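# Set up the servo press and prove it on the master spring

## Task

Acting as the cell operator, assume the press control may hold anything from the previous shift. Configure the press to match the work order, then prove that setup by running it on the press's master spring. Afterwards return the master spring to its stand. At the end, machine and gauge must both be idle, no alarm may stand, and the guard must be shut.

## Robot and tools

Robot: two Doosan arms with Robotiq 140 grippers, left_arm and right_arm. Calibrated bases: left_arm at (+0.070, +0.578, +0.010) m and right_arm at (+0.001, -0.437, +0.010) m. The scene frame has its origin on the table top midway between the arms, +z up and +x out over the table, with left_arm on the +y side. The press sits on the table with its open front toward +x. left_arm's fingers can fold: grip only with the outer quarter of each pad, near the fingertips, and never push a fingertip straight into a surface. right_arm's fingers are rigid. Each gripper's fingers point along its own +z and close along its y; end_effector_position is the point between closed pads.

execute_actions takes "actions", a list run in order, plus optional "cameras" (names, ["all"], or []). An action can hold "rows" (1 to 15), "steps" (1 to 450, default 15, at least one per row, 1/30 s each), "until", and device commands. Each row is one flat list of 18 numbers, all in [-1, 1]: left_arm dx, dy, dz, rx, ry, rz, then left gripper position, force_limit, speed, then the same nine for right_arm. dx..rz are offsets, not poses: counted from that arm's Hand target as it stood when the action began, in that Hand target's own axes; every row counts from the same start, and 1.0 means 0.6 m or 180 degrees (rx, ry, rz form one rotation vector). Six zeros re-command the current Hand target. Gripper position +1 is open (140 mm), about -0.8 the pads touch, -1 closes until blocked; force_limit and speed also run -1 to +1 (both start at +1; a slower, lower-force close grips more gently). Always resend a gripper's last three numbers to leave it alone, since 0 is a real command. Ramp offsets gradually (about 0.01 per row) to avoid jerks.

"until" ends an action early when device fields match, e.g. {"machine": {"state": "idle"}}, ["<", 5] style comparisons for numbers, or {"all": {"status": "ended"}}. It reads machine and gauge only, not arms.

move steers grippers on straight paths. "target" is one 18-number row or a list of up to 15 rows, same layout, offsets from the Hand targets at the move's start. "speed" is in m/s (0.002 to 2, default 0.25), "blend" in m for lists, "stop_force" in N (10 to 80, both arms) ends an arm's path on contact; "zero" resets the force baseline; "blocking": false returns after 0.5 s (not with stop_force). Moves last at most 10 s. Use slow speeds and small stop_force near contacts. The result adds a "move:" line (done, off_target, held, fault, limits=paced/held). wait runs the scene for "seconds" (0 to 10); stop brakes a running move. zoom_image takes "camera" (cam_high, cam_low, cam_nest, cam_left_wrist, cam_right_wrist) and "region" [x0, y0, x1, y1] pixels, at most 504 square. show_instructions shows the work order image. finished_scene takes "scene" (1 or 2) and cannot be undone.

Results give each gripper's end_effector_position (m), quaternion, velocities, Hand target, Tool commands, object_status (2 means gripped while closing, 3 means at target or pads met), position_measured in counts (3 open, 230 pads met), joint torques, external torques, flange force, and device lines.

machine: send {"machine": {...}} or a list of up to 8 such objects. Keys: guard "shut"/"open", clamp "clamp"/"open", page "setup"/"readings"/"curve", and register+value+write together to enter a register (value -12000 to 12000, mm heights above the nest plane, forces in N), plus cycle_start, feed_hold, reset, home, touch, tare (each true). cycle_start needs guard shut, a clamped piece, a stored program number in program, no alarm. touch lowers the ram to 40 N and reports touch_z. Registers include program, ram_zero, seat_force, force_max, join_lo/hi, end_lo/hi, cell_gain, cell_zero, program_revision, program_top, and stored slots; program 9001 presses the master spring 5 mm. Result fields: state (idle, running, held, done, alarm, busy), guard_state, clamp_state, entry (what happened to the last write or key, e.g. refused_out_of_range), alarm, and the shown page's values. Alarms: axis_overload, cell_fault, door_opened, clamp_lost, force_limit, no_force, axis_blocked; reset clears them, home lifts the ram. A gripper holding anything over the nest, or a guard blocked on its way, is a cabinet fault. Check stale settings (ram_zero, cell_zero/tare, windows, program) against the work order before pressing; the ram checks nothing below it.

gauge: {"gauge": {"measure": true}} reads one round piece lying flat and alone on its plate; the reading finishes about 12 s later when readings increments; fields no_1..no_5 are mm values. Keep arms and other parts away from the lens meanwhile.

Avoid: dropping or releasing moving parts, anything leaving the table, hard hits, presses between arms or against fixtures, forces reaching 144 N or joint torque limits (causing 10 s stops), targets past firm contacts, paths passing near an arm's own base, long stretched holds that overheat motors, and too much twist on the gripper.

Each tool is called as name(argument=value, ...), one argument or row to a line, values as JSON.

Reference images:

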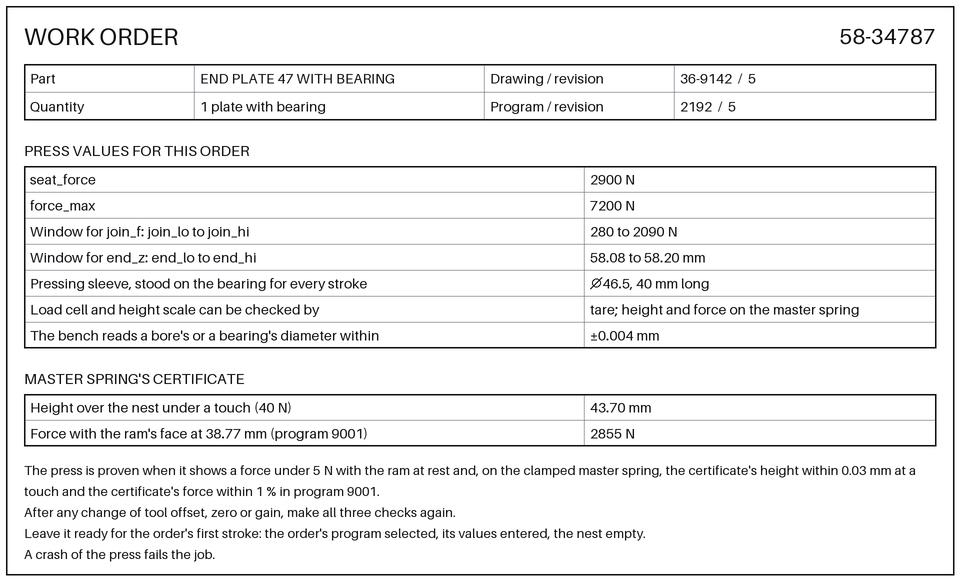

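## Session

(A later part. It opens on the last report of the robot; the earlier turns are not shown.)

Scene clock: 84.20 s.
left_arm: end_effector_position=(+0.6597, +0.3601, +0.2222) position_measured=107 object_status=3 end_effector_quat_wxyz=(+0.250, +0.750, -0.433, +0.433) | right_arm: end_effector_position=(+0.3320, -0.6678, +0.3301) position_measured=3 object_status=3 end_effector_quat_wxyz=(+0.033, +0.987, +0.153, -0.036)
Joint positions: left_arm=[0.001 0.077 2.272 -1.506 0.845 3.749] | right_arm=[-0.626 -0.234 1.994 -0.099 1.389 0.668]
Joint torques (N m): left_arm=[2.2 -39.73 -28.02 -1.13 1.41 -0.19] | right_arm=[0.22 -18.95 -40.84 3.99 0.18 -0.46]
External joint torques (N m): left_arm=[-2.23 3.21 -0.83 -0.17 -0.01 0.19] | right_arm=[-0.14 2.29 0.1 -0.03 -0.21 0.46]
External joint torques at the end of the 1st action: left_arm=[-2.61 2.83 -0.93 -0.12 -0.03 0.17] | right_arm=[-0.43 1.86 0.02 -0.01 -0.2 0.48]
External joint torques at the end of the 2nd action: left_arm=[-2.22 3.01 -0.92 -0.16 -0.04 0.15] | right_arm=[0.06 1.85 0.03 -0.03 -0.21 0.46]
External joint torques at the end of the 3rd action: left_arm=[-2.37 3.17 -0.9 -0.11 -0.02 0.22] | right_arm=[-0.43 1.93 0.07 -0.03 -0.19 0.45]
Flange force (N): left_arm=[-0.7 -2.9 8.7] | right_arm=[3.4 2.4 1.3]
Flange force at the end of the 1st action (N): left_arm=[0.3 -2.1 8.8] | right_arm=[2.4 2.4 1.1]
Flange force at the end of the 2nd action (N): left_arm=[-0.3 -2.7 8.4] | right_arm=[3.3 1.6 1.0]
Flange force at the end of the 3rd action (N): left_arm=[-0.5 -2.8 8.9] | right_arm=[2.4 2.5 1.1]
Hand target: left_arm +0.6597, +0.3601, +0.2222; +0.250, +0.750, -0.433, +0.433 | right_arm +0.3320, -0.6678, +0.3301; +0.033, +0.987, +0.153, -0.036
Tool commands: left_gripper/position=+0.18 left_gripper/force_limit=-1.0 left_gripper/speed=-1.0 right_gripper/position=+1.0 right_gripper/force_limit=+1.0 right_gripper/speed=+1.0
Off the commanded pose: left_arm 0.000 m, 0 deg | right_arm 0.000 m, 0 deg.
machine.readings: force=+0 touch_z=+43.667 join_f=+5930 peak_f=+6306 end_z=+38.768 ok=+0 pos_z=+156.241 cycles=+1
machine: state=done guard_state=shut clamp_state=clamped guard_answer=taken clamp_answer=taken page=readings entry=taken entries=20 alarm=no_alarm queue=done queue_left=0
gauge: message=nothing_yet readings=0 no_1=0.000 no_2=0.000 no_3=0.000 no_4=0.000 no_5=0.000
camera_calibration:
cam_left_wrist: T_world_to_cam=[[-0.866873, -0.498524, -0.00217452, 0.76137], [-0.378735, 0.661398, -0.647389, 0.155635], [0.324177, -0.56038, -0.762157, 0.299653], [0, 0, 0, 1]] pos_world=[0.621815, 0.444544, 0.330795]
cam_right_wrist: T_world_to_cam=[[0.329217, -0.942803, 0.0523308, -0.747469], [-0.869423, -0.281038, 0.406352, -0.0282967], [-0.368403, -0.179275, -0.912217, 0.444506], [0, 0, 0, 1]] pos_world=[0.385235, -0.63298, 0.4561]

Fixing: only page missing? (cycles isn't allowed.)

execute_actions(
  actions=[
    {"machine":[{"register":"cell_gain","value":0.4732,"write":true},{"register":"ram_zero","value":163.726,"write":true},{"tare":true},{"touch":true},{"cycle_start":true}],"steps":450,"until":{"all":{"status":"ended"}}},
    {"steps":450,"until":{"all":{"status":"ended"}}},
    {"steps":20},
  ],
)

Scene clock: 100.67 s.
left_arm: end_effector_position=(+0.6597, +0.3601, +0.2222) position_measured=107 object_status=3 end_effector_quat_wxyz=(+0.250, +0.750, -0.433, +0.433) | right_arm: end_effector_position=(+0.3320, -0.6678, +0.3301) position_measured=3 object_status=3 end_effector_quat_wxyz=(+0.033, +0.987, +0.153, -0.036)
Joint positions: left_arm=[0.001 0.077 2.272 -1.506 0.845 3.749] | right_arm=[-0.626 -0.234 1.994 -0.099 1.389 0.668]
Joint torques (N m): left_arm=[2.56 -39.61 -28.04 -1.16 1.43 -0.19] | right_arm=[0.14 -18.6 -40.74 3.99 0.19 -0.43]
External joint torques (N m): left_arm=[-2.57 3.07 -0.85 -0.15 -0.04 0.19] | right_arm=[-0.41 2.28 -0.03 -0.04 -0.21 0.43]
External joint torques at the end of the 1st action: left_arm=[-2.22 3.11 -0.92 -0.11 0.03 0.17] | right_arm=[0.03 1.43 -0.11 -0.03 -0.22 0.47]
External joint torques at the end of the 2nd action: left_arm=[-2.34 3.32 -0.95 -0.22 -0.01 0.25] | right_arm=[-0.49 2.17 0 -0.05 -0.17 0.45]
Flange force (N): left_arm=[-0.2 -2.3 9.1] | right_arm=[2.9 3.0 1.1]
Flange force at the end of the 1st action (N): left_arm=[-0.4 -3.0 8.4] | right_arm=[2.8 1.3 0.6]
Flange force at the end of the 2nd action (N): left_arm=[-0.8 -3.0 9.3] | right_arm=[2.6 2.9 1.1]
Hand target: left_arm +0.6597, +0.3601, +0.2222; +0.250, +0.750, -0.433, +0.433 | right_arm +0.3320, -0.6678, +0.3301; +0.033, +0.987, +0.153, -0.036
Tool commands: left_gripper/position=+0.18 left_gripper/force_limit=-1.0 left_gripper/speed=-1.0 right_gripper/position=+1.0 right_gripper/force_limit=+1.0 right_gripper/speed=+1.0
Off the commanded pose: left_arm 0.000 m, 0 deg | right_arm 0.000 m, 0 deg.
machine.readings: force=+0 touch_z=+43.711 join_f=+2684 peak_f=+2848 end_z=+38.768 ok=+0 pos_z=+156.274 cycles=+2
machine: state=done guard_state=shut clamp_state=clamped guard_answer=taken clamp_answer=taken page=readings entry=taken entries=25 alarm=no_alarm queue=done queue_left=0
gauge: message=nothing_yet readings=0 no_1=0.000 no_2=0.000 no_3=0.000 no_4=0.000 no_5=0.000
camera_calibration:
cam_left_wrist: T_world_to_cam=[[-0.866873, -0.498524, -0.00217452, 0.76137], [-0.378735, 0.661398, -0.647389, 0.155635], [0.324177, -0.56038, -0.762157, 0.299653], [0, 0, 0, 1]] pos_world=[0.621815, 0.444544, 0.330795]
cam_right_wrist: T_world_to_cam=[[0.329217, -0.942803, 0.0523308, -0.747469], [-0.869423, -0.281038, 0.406352, -0.0282967], [-0.368403, -0.179275, -0.912217, 0.444506], [0, 0, 0, 1]] pos_world=[0.385235, -0.63298, 0.4561]

execute_actions(
  actions=[
    {"machine":[{"guard":"open"},{"clamp":"open"},{"register":"program","value":2192,"write":true},{"page":"setup"}],"steps":170},
  ],
  cameras=["cam_nest"],
)

move(
  target=[
    [0.1325,0.389,0.23,0,0,0,0.18,-1,-1,0,0,0,0,0,0,1,1,1],
    [0.1325,0.389,0.43,0,0,0,0.18,-1,-1,0,0,0,0,0,0,1,1,1],
  ],
  speed=[0.25,0.1],
  cameras=["cam_nest","cam_left_wrist"],
)

Scene clock: 107.00 s.
left_arm: end_effector_position=(+0.6597, +0.3601, +0.2222) position_measured=107 object_status=3 end_effector_quat_wxyz=(+0.250, +0.750, -0.433, +0.433) | right_arm: end_effector_position=(+0.3320, -0.6678, +0.3301) position_measured=3 object_status=3 end_effector_quat_wxyz=(+0.033, +0.987, +0.153, -0.036)
Joint positions: left_arm=[0.001 0.077 2.272 -1.506 0.845 3.749] | right_arm=[-0.626 -0.234 1.994 -0.099 1.389 0.668]
Joint torques (N m): left_arm=[2.38 -39.62 -27.79 -1.17 1.44 -0.2] | right_arm=[0.28 -18.7 -40.83 3.99 0.17 -0.47]
External joint torques (N m): left_arm=[-2.35 3.06 -1.12 -0.13 -0.05 0.2] | right_arm=[-0.41 1.98 -0.04 -0.02 -0.2 0.47]
Flange force (N): left_arm=[-0.1 -3.0 8.8] | right_arm=[2.6 2.6 1.0]
Hand target: left_arm +0.6597, +0.3601, +0.2222; +0.250, +0.750, -0.433, +0.433 | right_arm +0.3320, -0.6678, +0.3301; +0.033, +0.987, +0.153, -0.036
Tool commands: left_gripper/position=+0.18 left_gripper/force_limit=-1.0 left_gripper/speed=-1.0 right_gripper/position=+1.0 right_gripper/force_limit=+1.0 right_gripper/speed=+1.0
Off the commanded pose: left_arm 0.000 m, 0 deg | right_arm 0.000 m, 0 deg.
machine.setup: program=+2192 ram_zero=+163.726 seat_force=+2900 force_max=+7200 join_lo=+280 join_hi=+2090 end_lo=+58.080 end_hi=+58.200 cell_gain=+0.473 cell_zero=-99 program_revision=+5 program_top=+58.200 stored1_number=+2192 stored1_revision=+5 stored2_number=+4839 stored2_revision=+2 stored3_number=+3239 stored3_revision=+6 stored4_number=+6660 stored4_revision=+3 stored5_number=+9001 stored5_revision=+1
machine: state=idle guard_state=open clamp_state=open guard_answer=taken clamp_answer=taken page=setup entry=taken entries=26 alarm=no_alarm queue=done queue_left=0
gauge: message=nothing_yet readings=0 no_1=0.000 no_2=0.000 no_3=0.000 no_4=0.000 no_5=0.000
Images, in order (width x height): cam_nest 672x504.

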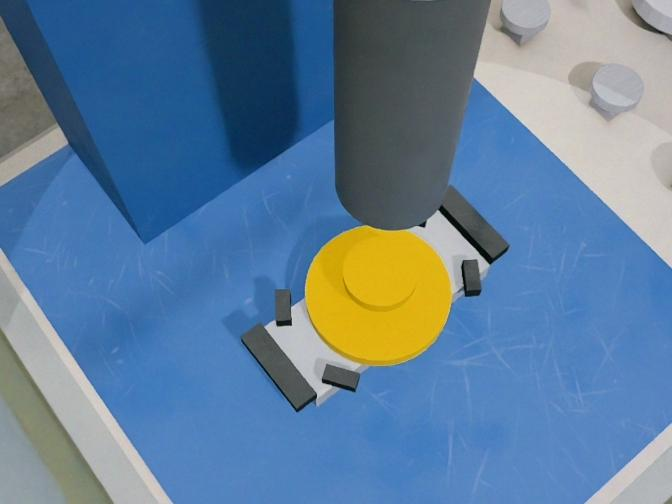

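Scene clock: 109.77 s.
left_arm: end_effector_position=(+0.5893, +0.0154, +0.1620) position_measured=107 object_status=3 end_effector_quat_wxyz=(+0.250, +0.750, -0.433, +0.433) | right_arm: end_effector_position=(+0.3320, -0.6678, +0.3301) position_measured=3 object_status=3 end_effector_quat_wxyz=(+0.033, +0.987, +0.153, -0.036)
Joint positions: left_arm=[-0.758 0.229 2.243 -2.529 0.431 4.287] | right_arm=[-0.626 -0.234 1.994 -0.099 1.389 0.668]
Joint torques (N m): left_arm=[2.45 -54.53 -26.07 -2.5 2.26 -0.24] | right_arm=[0.45 -18.88 -40.63 3.97 0.14 -0.44]
External joint torques (N m): left_arm=[-2.14 3.5 -1.11 -0.16 -0.03 0.24] | right_arm=[-0.45 1.67 -0.28 0 -0.16 0.44]
Flange force (N): left_arm=[-1.6 3.3 9.5] | right_arm=[2.3 2.5 0.5]
Hand target: left_arm +0.5893, +0.0154, +0.1620; +0.250, +0.750, -0.433, +0.433 | right_arm +0.3320, -0.6678, +0.3301; +0.033, +0.987, +0.153, -0.036
Off the commanded pose: left_arm 0.000 m, 0 deg | right_arm 0.000 m, 0 deg.
machine.setup: program=+2192 ram_zero=+163.726 seat_force=+2900 force_max=+7200 join_lo=+280 join_hi=+2090 end_lo=+58.080 end_hi=+58.200 cell_gain=+0.473 cell_zero=-99 program_revision=+5 program_top=+58.200 stored1_number=+2192 stored1_revision=+5 stored2_number=+4839 stored2_revision=+2 stored3_number=+3239 stored3_revision=+6 stored4_number=+6660 stored4_revision=+3 stored5_number=+9001 stored5_revision=+1
machine: state=idle guard_state=open clamp_state=open guard_answer=taken clamp_answer=taken page=setup entry=taken entries=26 alarm=no_alarm queue=done queue_left=0
gauge: message=nothing_yet readings=0 no_1=0.000 no_2=0.000 no_3=0.000 no_4=0.000 no_5=0.000
move: done
camera_calibration:
cam_left_wrist: T_world_to_cam=[[-0.866889, -0.498497, -0.00213631, 0.528328], [-0.378714, 0.661361, -0.64744, 0.31795], [0.324159, -0.560449, -0.762114, 0.0835997], [0, 0, 0, 1]] pos_world=[0.551315, 0.0999438, 0.270695]
Images, in order (width x height): cam_nest 672x504, cam_left_wrist 672x504.

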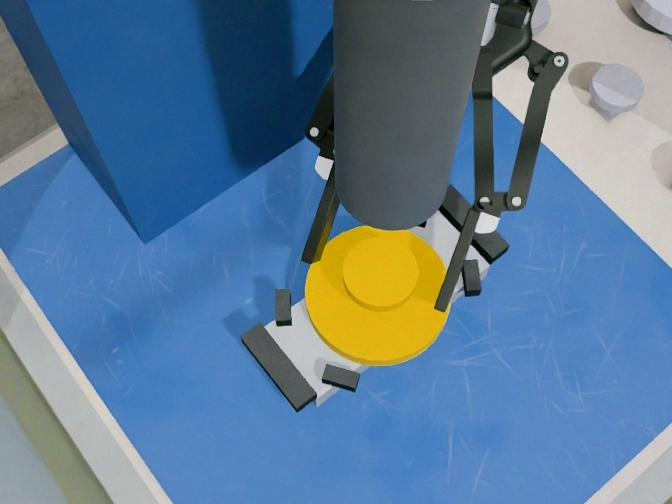

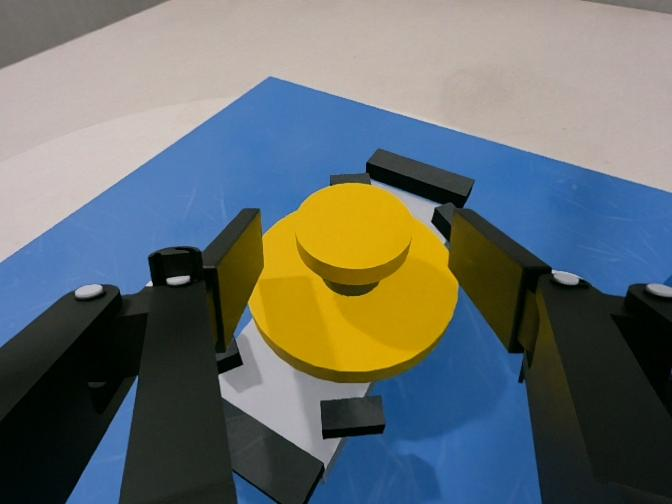

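move(
  target=[0,-0.0035,0,0,0,0,0.18,-1,-1,0,0,0,0,0,0,1,1,1],
  speed=0.03,
)

execute_actions(
  actions=[
    {"rows":[[0,0,0,0,0,0,-1,0,-1,0,0,0,0,0,0,1,1,1]],"steps":75},
  ],
)

move(
  target=[
    [0.0404,0,-0.0233,0,0,0,-1,0,-1,0,0,0,0,0,0,1,1,1],
    [-0.056,-0.2527,-0.2072,0,0,0,-1,0,-1,0,0,0,0,0,0,1,1,1],
    [-0.2833,-0.6877,-0.3842,0,0,0,-1,0,-1,0,0,0,0,0,0,1,1,1],
  ],
  speed=[0.04,0.12,0.2],
  blend=[0.005,0.04,0],
  cameras=["cam_left_wrist","cam_low","cam_high"],
)

zoom_image(
  camera="cam_low",
  region=[420, 200, 540, 290],
)

Scene clock: 111.20 s.
left_arm: end_effector_position=(+0.5911, +0.0165, +0.1620) position_measured=107 object_status=3 end_effector_quat_wxyz=(+0.250, +0.750, -0.433, +0.433) | right_arm: end_effector_position=(+0.3320, -0.6678, +0.3301) position_measured=3 object_status=3 end_effector_quat_wxyz=(+0.033, +0.987, +0.153, -0.036)
Joint positions: left_arm=[-0.753 0.23 2.241 -2.52 0.432 4.281] | right_arm=[-0.626 -0.234 1.994 -0.099 1.389 0.668]
Joint torques (N m): left_arm=[3.04 -54.25 -26.16 -2.52 2.19 -0.18] | right_arm=[0.54 -18.82 -40.72 3.97 0.17 -0.45]
External joint torques (N m): left_arm=[-2.91 3.2 -0.97 -0.14 0.04 0.18] | right_arm=[-0.62 2.17 -0.09 0 -0.19 0.45]
Flange force (N): left_arm=[-1.2 4.7 9.0] | right_arm=[2.4 3.2 1.0]
Hand target: left_arm +0.5911, +0.0165, +0.1620; +0.250, +0.750, -0.433, +0.433 | right_arm +0.3320, -0.6678, +0.3301; +0.033, +0.987, +0.153, -0.036
Off the commanded pose: left_arm 0.000 m, 0 deg | right_arm 0.000 m, 0 deg.
machine.setup: program=+2192 ram_zero=+163.726 seat_force=+2900 force_max=+7200 join_lo=+280 join_hi=+2090 end_lo=+58.080 end_hi=+58.200 cell_gain=+0.473 cell_zero=-99 program_revision=+5 program_top=+58.200 stored1_number=+2192 stored1_revision=+5 stored2_number=+4839 stored2_revision=+2 stored3_number=+3239 stored3_revision=+6 stored4_number=+6660 stored4_revision=+3 stored5_number=+9001 stored5_revision=+1
machine: state=idle guard_state=open clamp_state=open guard_answer=taken clamp_answer=taken page=setup entry=taken entries=26 alarm=no_alarm queue=done queue_left=0
gauge: message=nothing_yet readings=0 no_1=0.000 no_2=0.000 no_3=0.000 no_4=0.000 no_5=0.000
move: done
camera_calibration:
cam_left_wrist: T_world_to_cam=[[-0.866889, -0.498497, -0.00213631, 0.530474], [-0.378714, 0.661361, -0.64744, 0.317943], [0.324159, -0.560449, -0.762114, 0.083468], [0, 0, 0, 1]] pos_world=[0.553215, 0.100944, 0.270595]
cam_right_wrist: T_world_to_cam=[[0.329217, -0.942803, 0.0523308, -0.747469], [-0.869423, -0.281038, 0.406352, -0.0282967], [-0.368403, -0.179275, -0.912217, 0.444506], [0, 0, 0, 1]] pos_world=[0.385235, -0.63298, 0.4561]

Scene clock: 113.90 s.
left_arm: end_effector_position=(+0.5911, +0.0165, +0.1620) position_measured=162 object_status=2 end_effector_quat_wxyz=(+0.250, +0.750, -0.433, +0.433) | right_arm: end_effector_position=(+0.3320, -0.6678, +0.3301) position_measured=3 object_status=3 end_effector_quat_wxyz=(+0.033, +0.987, +0.153, -0.036)
Joint positions: left_arm=[-0.753 0.23 2.241 -2.52 0.432 4.281] | right_arm=[-0.626 -0.234 1.994 -0.099 1.389 0.668]
Joint torques (N m): left_arm=[1.8 -49.2 -26.42 -2.3 1.44 -0.15] | right_arm=[0.42 -18.68 -40.91 4.02 0.18 -0.44]
External joint torques (N m): left_arm=[-1.55 -1.91 -0.7 -0.36 0.8 0.15] | right_arm=[-0.42 1.89 0.15 -0.06 -0.2 0.44]
Flange force (N): left_arm=[0.2 4.8 -0.7] | right_arm=[2.3 2.3 1.3]
Hand target: left_arm +0.5911, +0.0165, +0.1620; +0.250, +0.750, -0.433, +0.433 | right_arm +0.3320, -0.6678, +0.3301; +0.033, +0.987, +0.153, -0.036
Off the commanded pose: left_arm 0.000 m, 0 deg | right_arm 0.000 m, 0 deg.
machine.setup: program=+2192 ram_zero=+163.726 seat_force=+2900 force_max=+7200 join_lo=+280 join_hi=+2090 end_lo=+58.080 end_hi=+58.200 cell_gain=+0.473 cell_zero=-99 program_revision=+5 program_top=+58.200 stored1_number=+2192 stored1_revision=+5 stored2_number=+4839 stored2_revision=+2 stored3_number=+3239 stored3_revision=+6 stored4_number=+6660 stored4_revision=+3 stored5_number=+9001 stored5_revision=+1
machine: state=idle guard_state=open clamp_state=open guard_answer=taken clamp_answer=taken page=setup entry=taken entries=26 alarm=no_alarm queue=done queue_left=0
gauge: message=nothing_yet readings=0 no_1=0.000 no_2=0.000 no_3=0.000 no_4=0.000 no_5=0.000
camera_calibration:
cam_left_wrist: T_world_to_cam=[[-0.866889, -0.498497, -0.00213631, 0.530474], [-0.378714, 0.661361, -0.64744, 0.317943], [0.324159, -0.560449, -0.762114, 0.083468], [0, 0, 0, 1]] pos_world=[0.553215, 0.100944, 0.270595]
cam_right_wrist: T_world_to_cam=[[0.329217, -0.942803, 0.0523308, -0.747469], [-0.869423, -0.281038, 0.406352, -0.0282967], [-0.368403, -0.179275, -0.912217, 0.444506], [0, 0, 0, 1]] pos_world=[0.385235, -0.63298, 0.4561]

Scene clock: 118.10 s.
left_arm: end_effector_position=(+0.8059, +0.4693, +0.1301) position_measured=162 object_status=2 end_effector_quat_wxyz=(+0.250, +0.750, -0.433, +0.433) | right_arm: end_effector_position=(+0.3320, -0.6678, +0.3301) position_measured=3 object_status=3 end_effector_quat_wxyz=(+0.033, +0.987, +0.153, -0.036)
Joint positions: left_arm=[0.185 0.421 2.034 -1.462 0.96 3.897] | right_arm=[-0.626 -0.234 1.994 -0.099 1.389 0.668]
Joint torques (N m): left_arm=[2.42 -76.12 -27.76 -2.46 3.39 -0.22] | right_arm=[0.3 -18.56 -40.78 3.99 0.15 -0.49]
External joint torques (N m): left_arm=[-2.64 8.56 2.9 1.29 -1.7 0.22] | right_arm=[-0.16 1.54 -0.09 0 -0.17 0.49]
Flange force (N): left_arm=[-7.9 -2.7 11.0] | right_arm=[2.6 1.6 0.7]
Hand target: left_arm +0.8059, +0.4694, +0.1300; +0.250, +0.750, -0.433, +0.433 | right_arm +0.3320, -0.6678, +0.3301; +0.033, +0.987, +0.153, -0.036
Off the commanded pose: left_arm 0.000 m, 0 deg | right_arm 0.000 m, 0 deg.
machine.setup: program=+2192 ram_zero=+163.726 seat_force=+2900 force_max=+7200 join_lo=+280 join_hi=+2090 end_lo=+58.080 end_hi=+58.200 cell_gain=+0.473 cell_zero=-99 program_revision=+5 program_top=+58.200 stored1_number=+2192 stored1_revision=+5 stored2_number=+4839 stored2_revision=+2 stored3_number=+3239 stored3_revision=+6 stored4_number=+6660 stored4_revision=+3 stored5_number=+9001 stored5_revision=+1
machine: state=idle guard_state=open clamp_state=open guard_answer=taken clamp_answer=taken page=setup entry=taken entries=26 alarm=no_alarm queue=done queue_left=0
gauge: message=nothing_yet readings=0 no_1=0.000 no_2=0.000 no_3=0.000 no_4=0.000 no_5=0.000
move: done
camera_calibration:
cam_left_wrist: T_world_to_cam=[[-0.866889, -0.498497, -0.00213631, 0.942383], [-0.378714, 0.661361, -0.64744, 0.0791077], [0.324159, -0.560449, -0.762114, 0.243355], [0, 0, 0, 1]] pos_world=[0.768015, 0.553844, 0.238695]
Images, in order (width x height): cam_high 672x504, cam_low 672x504, cam_left_wrist 672x504.

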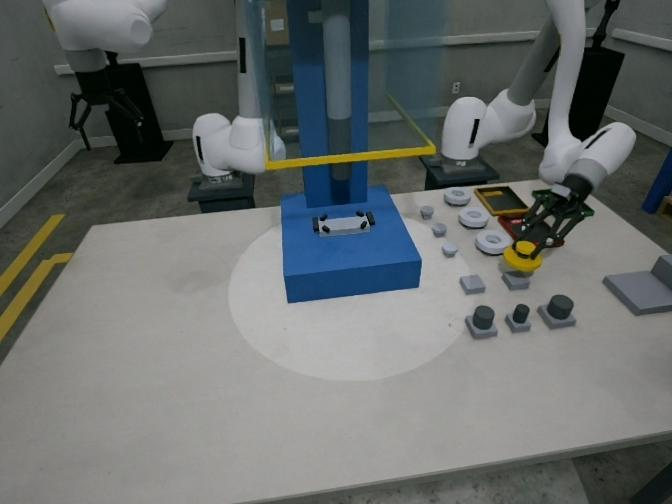

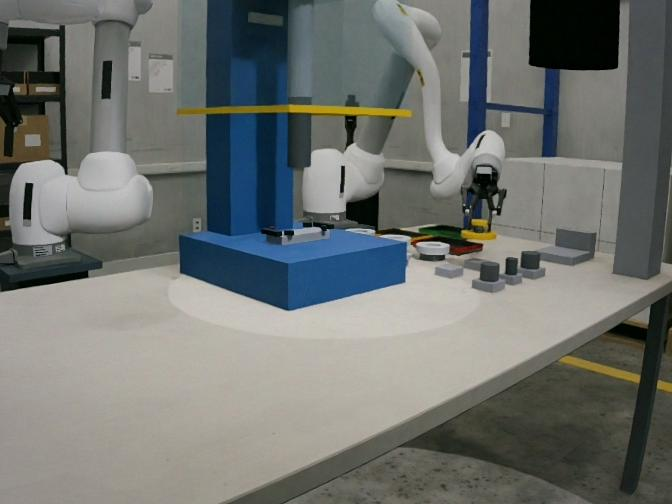

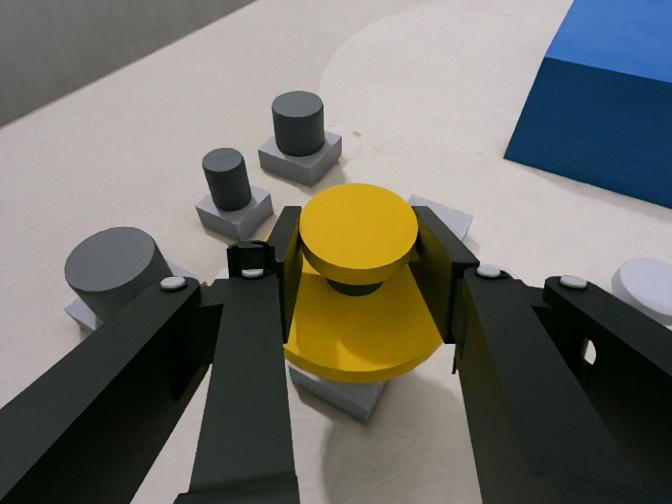

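Scaled by 4.200.

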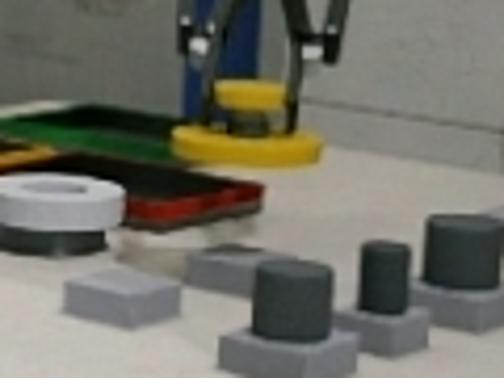

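move(
  target=[-0.0823,0,0.0475,0,0,0,-1,0,-1,0,0,0,0,0,0,1,1,1],
  speed=0.05,
)

move(
  target=[-0.024,0,0.0139,0,0,0,-1,0,-1,0,0,0,0,0,0,1,1,1],
  speed=0.006,
  stop_force=10,
  cameras=["cam_low","cam_left_wrist"],
)

zoom_image(
  camera="cam_low",
  region=[420, 200, 540, 290],
)

Scene clock: 119.87 s.
left_arm: end_effector_position=(+0.8059, +0.4694, +0.0730) position_measured=162 object_status=2 end_effector_quat_wxyz=(+0.250, +0.750, -0.433, +0.433) | right_arm: end_effector_position=(+0.3320, -0.6678, +0.3301) position_measured=3 object_status=3 end_effector_quat_wxyz=(+0.033, +0.987, +0.153, -0.036)
Joint positions: left_arm=[0.185 0.504 2.054 -1.534 0.952 4.022] | right_arm=[-0.626 -0.234 1.994 -0.099 1.389 0.668]
Joint torques (N m): left_arm=[2.55 -81.08 -23.29 -2.26 3.69 -0.21] | right_arm=[0.21 -18.69 -40.79 4 0.16 -0.44]
External joint torques (N m): left_arm=[-2.52 9.37 2.26 1.07 -1.8 0.21] | right_arm=[-0.1 2.02 0.01 -0.03 -0.18 0.44]
Flange force (N): left_arm=[-9.3 -3.7 11.9] | right_arm=[3.1 2.1 1.0]
Hand target: left_arm +0.8059, +0.4694, +0.0730; +0.250, +0.750, -0.433, +0.433 | right_arm +0.3320, -0.6678, +0.3301; +0.033, +0.987, +0.153, -0.036
Off the commanded pose: left_arm 0.000 m, 0 deg | right_arm 0.000 m, 0 deg.
machine.setup: program=+2192 ram_zero=+163.726 seat_force=+2900 force_max=+7200 join_lo=+280 join_hi=+2090 end_lo=+58.080 end_hi=+58.200 cell_gain=+0.473 cell_zero=-99 program_revision=+5 program_top=+58.200 stored1_number=+2192 stored1_revision=+5 stored2_number=+4839 stored2_revision=+2 stored3_number=+3239 stored3_revision=+6 stored4_number=+6660 stored4_revision=+3 stored5_number=+9001 stored5_revision=+1
machine: state=idle guard_state=open clamp_state=open guard_answer=taken clamp_answer=taken page=setup entry=taken entries=26 alarm=no_alarm queue=done queue_left=0
gauge: message=nothing_yet readings=0 no_1=0.000 no_2=0.000 no_3=0.000 no_4=0.000 no_5=0.000
move: done
camera_calibration:
cam_left_wrist: T_world_to_cam=[[-0.86684, -0.498582, -0.0021189, 0.942267], [-0.37881, 0.661355, -0.647389, 0.0422713], [0.324178, -0.56038, -0.762157, 0.19987], [0, 0, 0, 1]] pos_world=[0.768014, 0.553844, 0.181695]
cam_right_wrist: T_world_to_cam=[[0.329217, -0.942803, 0.0523308, -0.747469], [-0.869423, -0.281038, 0.406352, -0.0282967], [-0.368403, -0.179275, -0.912217, 0.444506], [0, 0, 0, 1]] pos_world=[0.385235, -0.63298, 0.4561]

Scene clock: 121.90 s.
left_arm: end_effector_position=(+0.8060, +0.4694, +0.0642) position_measured=162 object_status=2 end_effector_quat_wxyz=(+0.250, +0.750, -0.433, +0.433) | right_arm: end_effector_position=(+0.3320, -0.6678, +0.3301) position_measured=3 object_status=3 end_effector_quat_wxyz=(+0.033, +0.987, +0.153, -0.036)
Joint positions: left_arm=[0.185 0.517 2.056 -1.545 0.952 4.041] | right_arm=[-0.626 -0.234 1.994 -0.099 1.389 0.668]
Joint torques (N m): left_arm=[1.75 -68.92 -19.12 -0.82 -0.72 -0.19] | right_arm=[0.12 -18.9 -40.78 3.99 0.2 -0.49]
External joint torques (N m): left_arm=[-1.57 -3.54 -1.41 -0.37 2.65 0.19] | right_arm=[-0.32 2.39 -0.04 -0.03 -0.22 0.49]
Flange force (N): left_arm=[4.5 1.3 -2.2] | right_arm=[3.3 2.9 1.2]
Hand target: left_arm +0.8060, +0.4694, +0.0642; +0.250, +0.750, -0.433, +0.433 (not the last commanded pose) | right_arm +0.3320, -0.6678, +0.3301; +0.033, +0.987, +0.153, -0.036
Off the commanded pose: left_arm 0.008 m, 0 deg | right_arm 0.000 m, 0 deg.
machine.setup: program=+2192 ram_zero=+163.726 seat_force=+2900 force_max=+7200 join_lo=+280 join_hi=+2090 end_lo=+58.080 end_hi=+58.200 cell_gain=+0.473 cell_zero=-99 program_revision=+5 program_top=+58.200 stored1_number=+2192 stored1_revision=+5 stored2_number=+4839 stored2_revision=+2 stored3_number=+3239 stored3_revision=+6 stored4_number=+6660 stored4_revision=+3 stored5_number=+9001 stored5_revision=+1
machine: state=idle guard_state=open clamp_state=open guard_answer=taken clamp_answer=taken page=setup entry=taken entries=26 alarm=no_alarm queue=done queue_left=0
gauge: message=nothing_yet readings=0 no_1=0.000 no_2=0.000 no_3=0.000 no_4=0.000 no_5=0.000
move: contact (left_arm)
camera_calibration:
cam_left_wrist: T_world_to_cam=[[-0.866814, -0.498626, -0.00223715, 0.942274], [-0.378711, 0.661258, -0.647547, 0.0365147], [0.324363, -0.560455, -0.762023, 0.192962], [0, 0, 0, 1]] pos_world=[0.768015, 0.553843, 0.172794]
Images, in order (width x height): cam_low 672x504, cam_left_wrist 672x504.

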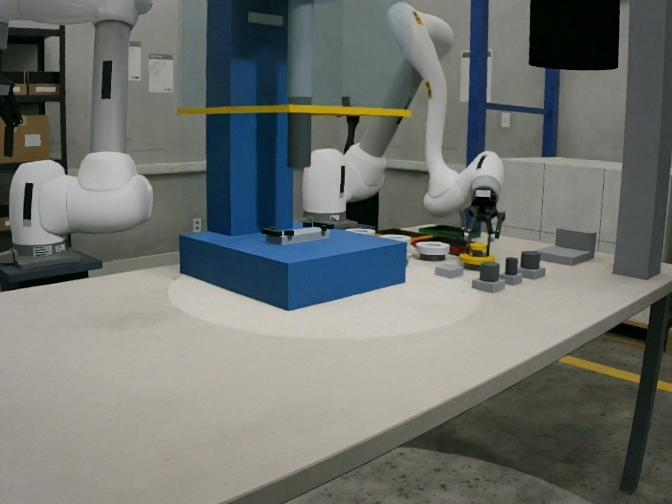

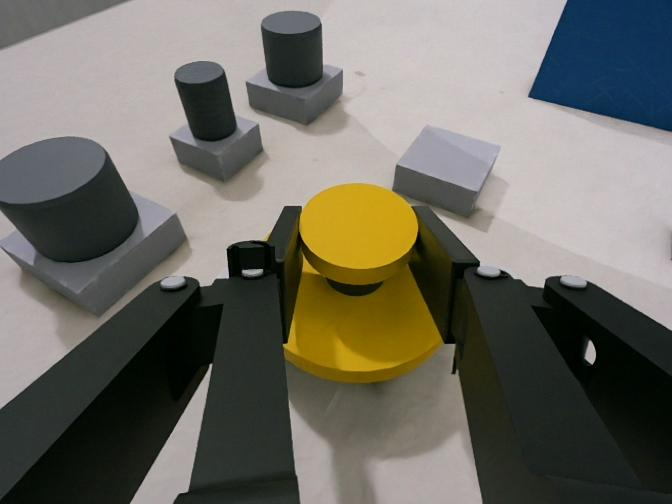

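Scaled by 4.200.

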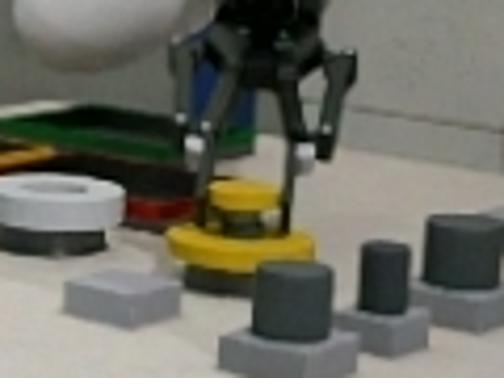

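Matches the original. Release, retreat, shut guard; leave the clamp closed as at the start.

execute_actions(
  actions=[
    {"rows":[[0,0,0,0,0,0,0.18,-1,-1,0,0,0,0,0,0,1,1,1]],"steps":60,"machine":[{"clamp":"clamp"},{"guard":"shut"}]},
  ],
)

move(
  target=[
    [0,0,-0.25,0,0,0,0.18,-1,-1,0,0,0,0,0,0,1,1,1],
  ],
  speed=0.12,
)

execute_actions(
  actions=[
    {"machine":{"page":"readings"},"steps":60},
  ],
  cameras=["cam_low","cam_left_wrist"],
)

Scene clock: 124.50 s.
left_arm: end_effector_position=(+0.8060, +0.4694, +0.0642) position_measured=107 object_status=3 end_effector_quat_wxyz=(+0.250, +0.750, -0.433, +0.433) | right_arm: end_effector_position=(+0.3320, -0.6678, +0.3301) position_measured=3 object_status=3 end_effector_quat_wxyz=(+0.033, +0.987, +0.153, -0.036)
Joint positions: left_arm=[0.185 0.517 2.056 -1.545 0.952 4.041] | right_arm=[-0.626 -0.234 1.994 -0.099 1.389 0.668]
Joint torques (N m): left_arm=[2.38 -75.78 -19.81 -1.06 1.93 -0.24] | right_arm=[0.34 -18.9 -40.72 3.99 0.16 -0.45]
External joint torques (N m): left_arm=[-2.25 3.4 -0.61 -0.12 -0.02 0.24] | right_arm=[-0.43 2.68 0 -0.04 -0.19 0.45]
Flange force (N): left_arm=[-2.6 -2.7 7.1] | right_arm=[3.3 3.5 1.3]
Hand target: left_arm +0.8060, +0.4694, +0.0642; +0.250, +0.750, -0.433, +0.433 | right_arm +0.3320, -0.6678, +0.3301; +0.033, +0.987, +0.153, -0.036
Off the commanded pose: left_arm 0.000 m, 0 deg | right_arm 0.000 m, 0 deg.
machine.setup: program=+2192 ram_zero=+163.726 seat_force=+2900 force_max=+7200 join_lo=+280 join_hi=+2090 end_lo=+58.080 end_hi=+58.200 cell_gain=+0.473 cell_zero=-99 program_revision=+5 program_top=+58.200 stored1_number=+2192 stored1_revision=+5 stored2_number=+4839 stored2_revision=+2 stored3_number=+3239 stored3_revision=+6 stored4_number=+6660 stored4_revision=+3 stored5_number=+9001 stored5_revision=+1
machine: state=idle guard_state=between clamp_state=closed_empty guard_answer=taken clamp_answer=taken page=setup entry=taken entries=26 alarm=no_alarm queue=running queue_left=0
gauge: message=nothing_yet readings=0 no_1=0.000 no_2=0.000 no_3=0.000 no_4=0.000 no_5=0.000
camera_calibration:
cam_left_wrist: T_world_to_cam=[[-0.866814, -0.498626, -0.00223715, 0.942274], [-0.378711, 0.661258, -0.647547, 0.0365147], [0.324363, -0.560455, -0.762023, 0.192962], [0, 0, 0, 1]] pos_world=[0.768015, 0.553843, 0.172794]
cam_right_wrist: T_world_to_cam=[[0.329217, -0.942803, 0.0523308, -0.747469], [-0.869423, -0.281038, 0.406352, -0.0282967], [-0.368403, -0.179275, -0.912217, 0.444506], [0, 0, 0, 1]] pos_world=[0.385235, -0.63298, 0.4561]

Scene clock: 126.03 s.
left_arm: end_effector_position=(+0.7410, +0.5818, +0.1392) position_measured=107 object_status=3 end_effector_quat_wxyz=(+0.250, +0.750, -0.433, +0.433) | right_arm: end_effector_position=(+0.3320, -0.6678, +0.3301) position_measured=3 object_status=3 end_effector_quat_wxyz=(+0.033, +0.987, +0.153, -0.036)
Joint positions: left_arm=[0.397 0.38 2.076 -1.313 1.091 3.928] | right_arm=[-0.626 -0.234 1.994 -0.099 1.389 0.668]
Joint torques (N m): left_arm=[2.78 -66.51 -23.53 -0.75 1.77 -0.16] | right_arm=[0.38 -18.73 -40.88 4.02 0.16 -0.43]
External joint torques (N m): left_arm=[-2.76 3.31 -0.86 -0.08 -0.05 0.16] | right_arm=[-0.37 1.97 0.04 -0.04 -0.19 0.44]
Flange force (N): left_arm=[-1.5 -4.7 6.9] | right_arm=[2.5 2.5 1.1]
Hand target: left_arm +0.7410, +0.5819, +0.1392; +0.250, +0.750, -0.433, +0.433 | right_arm +0.3320, -0.6678, +0.3301; +0.033, +0.987, +0.153, -0.036
Off the commanded pose: left_arm 0.000 m, 0 deg | right_arm 0.000 m, 0 deg.
machine.setup: program=+2192 ram_zero=+163.726 seat_force=+2900 force_max=+7200 join_lo=+280 join_hi=+2090 end_lo=+58.080 end_hi=+58.200 cell_gain=+0.473 cell_zero=-99 program_revision=+5 program_top=+58.200 stored1_number=+2192 stored1_revision=+5 stored2_number=+4839 stored2_revision=+2 stored3_number=+3239 stored3_revision=+6 stored4_number=+6660 stored4_revision=+3 stored5_number=+9001 stored5_revision=+1
machine: state=idle guard_state=shut clamp_state=closed_empty guard_answer=taken clamp_answer=taken page=setup entry=taken entries=26 alarm=no_alarm queue=running queue_left=0
gauge: message=nothing_yet readings=0 no_1=0.000 no_2=0.000 no_3=0.000 no_4=0.000 no_5=0.000
move: done
camera_calibration:
cam_left_wrist: T_world_to_cam=[[-0.866814, -0.498626, -0.00223715, 0.942194], [-0.378711, 0.661258, -0.647547, -0.013927], [0.324363, -0.560455, -0.762023, 0.334248], [0, 0, 0, 1]] pos_world=[0.703015, 0.666343, 0.247794]
cam_right_wrist: T_world_to_cam=[[0.329217, -0.942803, 0.0523308, -0.747469], [-0.869423, -0.281038, 0.406352, -0.0282967], [-0.368403, -0.179275, -0.912217, 0.444506], [0, 0, 0, 1]] pos_world=[0.385235, -0.63298, 0.4561]

Scene clock: 128.23 s.
left_arm: end_effector_position=(+0.7410, +0.5819, +0.1392) position_measured=107 object_status=3 end_effector_quat_wxyz=(+0.250, +0.750, -0.433, +0.433) | right_arm: end_effector_position=(+0.3320, -0.6678, +0.3301) position_measured=3 object_status=3 end_effector_quat_wxyz=(+0.033, +0.987, +0.153, -0.036)
Joint positions: left_arm=[0.397 0.38 2.076 -1.313 1.091 3.928] | right_arm=[-0.626 -0.234 1.994 -0.099 1.389 0.668]
Joint torques (N m): left_arm=[2.39 -66.48 -23.56 -0.68 1.78 -0.15] | right_arm=[0.05 -18.63 -40.8 4.01 0.21 -0.44]
External joint torques (N m): left_arm=[-2.58 3.31 -0.87 -0.16 -0.05 0.15] | right_arm=[-0.08 1.84 0.01 -0.04 -0.24 0.45]
Flange force (N): left_arm=[-1.7 -4.7 6.7] | right_arm=[3.0 1.9 1.0]
Hand target: left_arm +0.7410, +0.5819, +0.1392; +0.250, +0.750, -0.433, +0.433 | right_arm +0.3320, -0.6678, +0.3301; +0.033, +0.987, +0.153, -0.036
Tool commands: left_gripper/position=+0.18 left_gripper/force_limit=-1.0 left_gripper/speed=-1.0 right_gripper/position=+1.0 right_gripper/force_limit=+1.0 right_gripper/speed=+1.0
Off the commanded pose: left_arm 0.000 m, 0 deg | right_arm 0.000 m, 0 deg.
machine.readings: force=+0 touch_z=+43.711 join_f=+2684 peak_f=+2848 end_z=+38.768 ok=+0 pos_z=+156.274 cycles=+2
machine: state=idle guard_state=shut clamp_state=closed_empty guard_answer=taken clamp_answer=taken page=readings entry=taken entries=26 alarm=no_alarm queue=done queue_left=0
gauge: message=nothing_yet readings=0 no_1=0.000 no_2=0.000 no_3=0.000 no_4=0.000 no_5=0.000
camera_calibration:
cam_left_wrist: T_world_to_cam=[[-0.866847, -0.498569, -0.00229279, 0.942193], [-0.378636, 0.661301, -0.647547, -0.0140085], [0.324363, -0.560456, -0.762022, 0.334249], [0, 0, 0, 1]] pos_world=[0.703015, 0.666344, 0.247794]
Images, in order (width x height): cam_low 672x504, cam_left_wrist 672x504.

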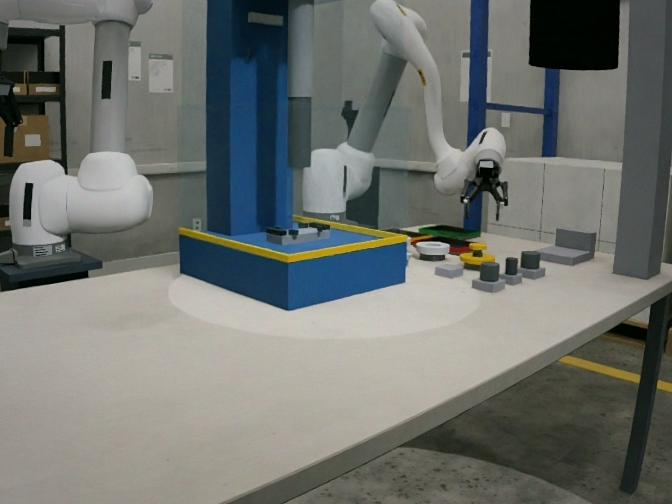

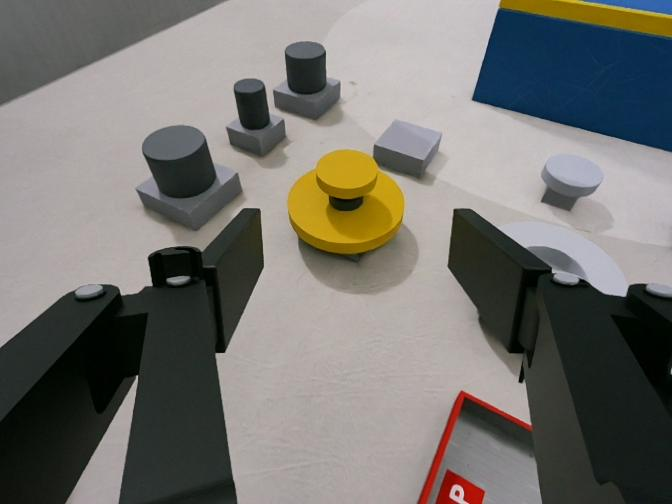

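finished_scene(
  scene=2,
)

The scene is finished: the task was done.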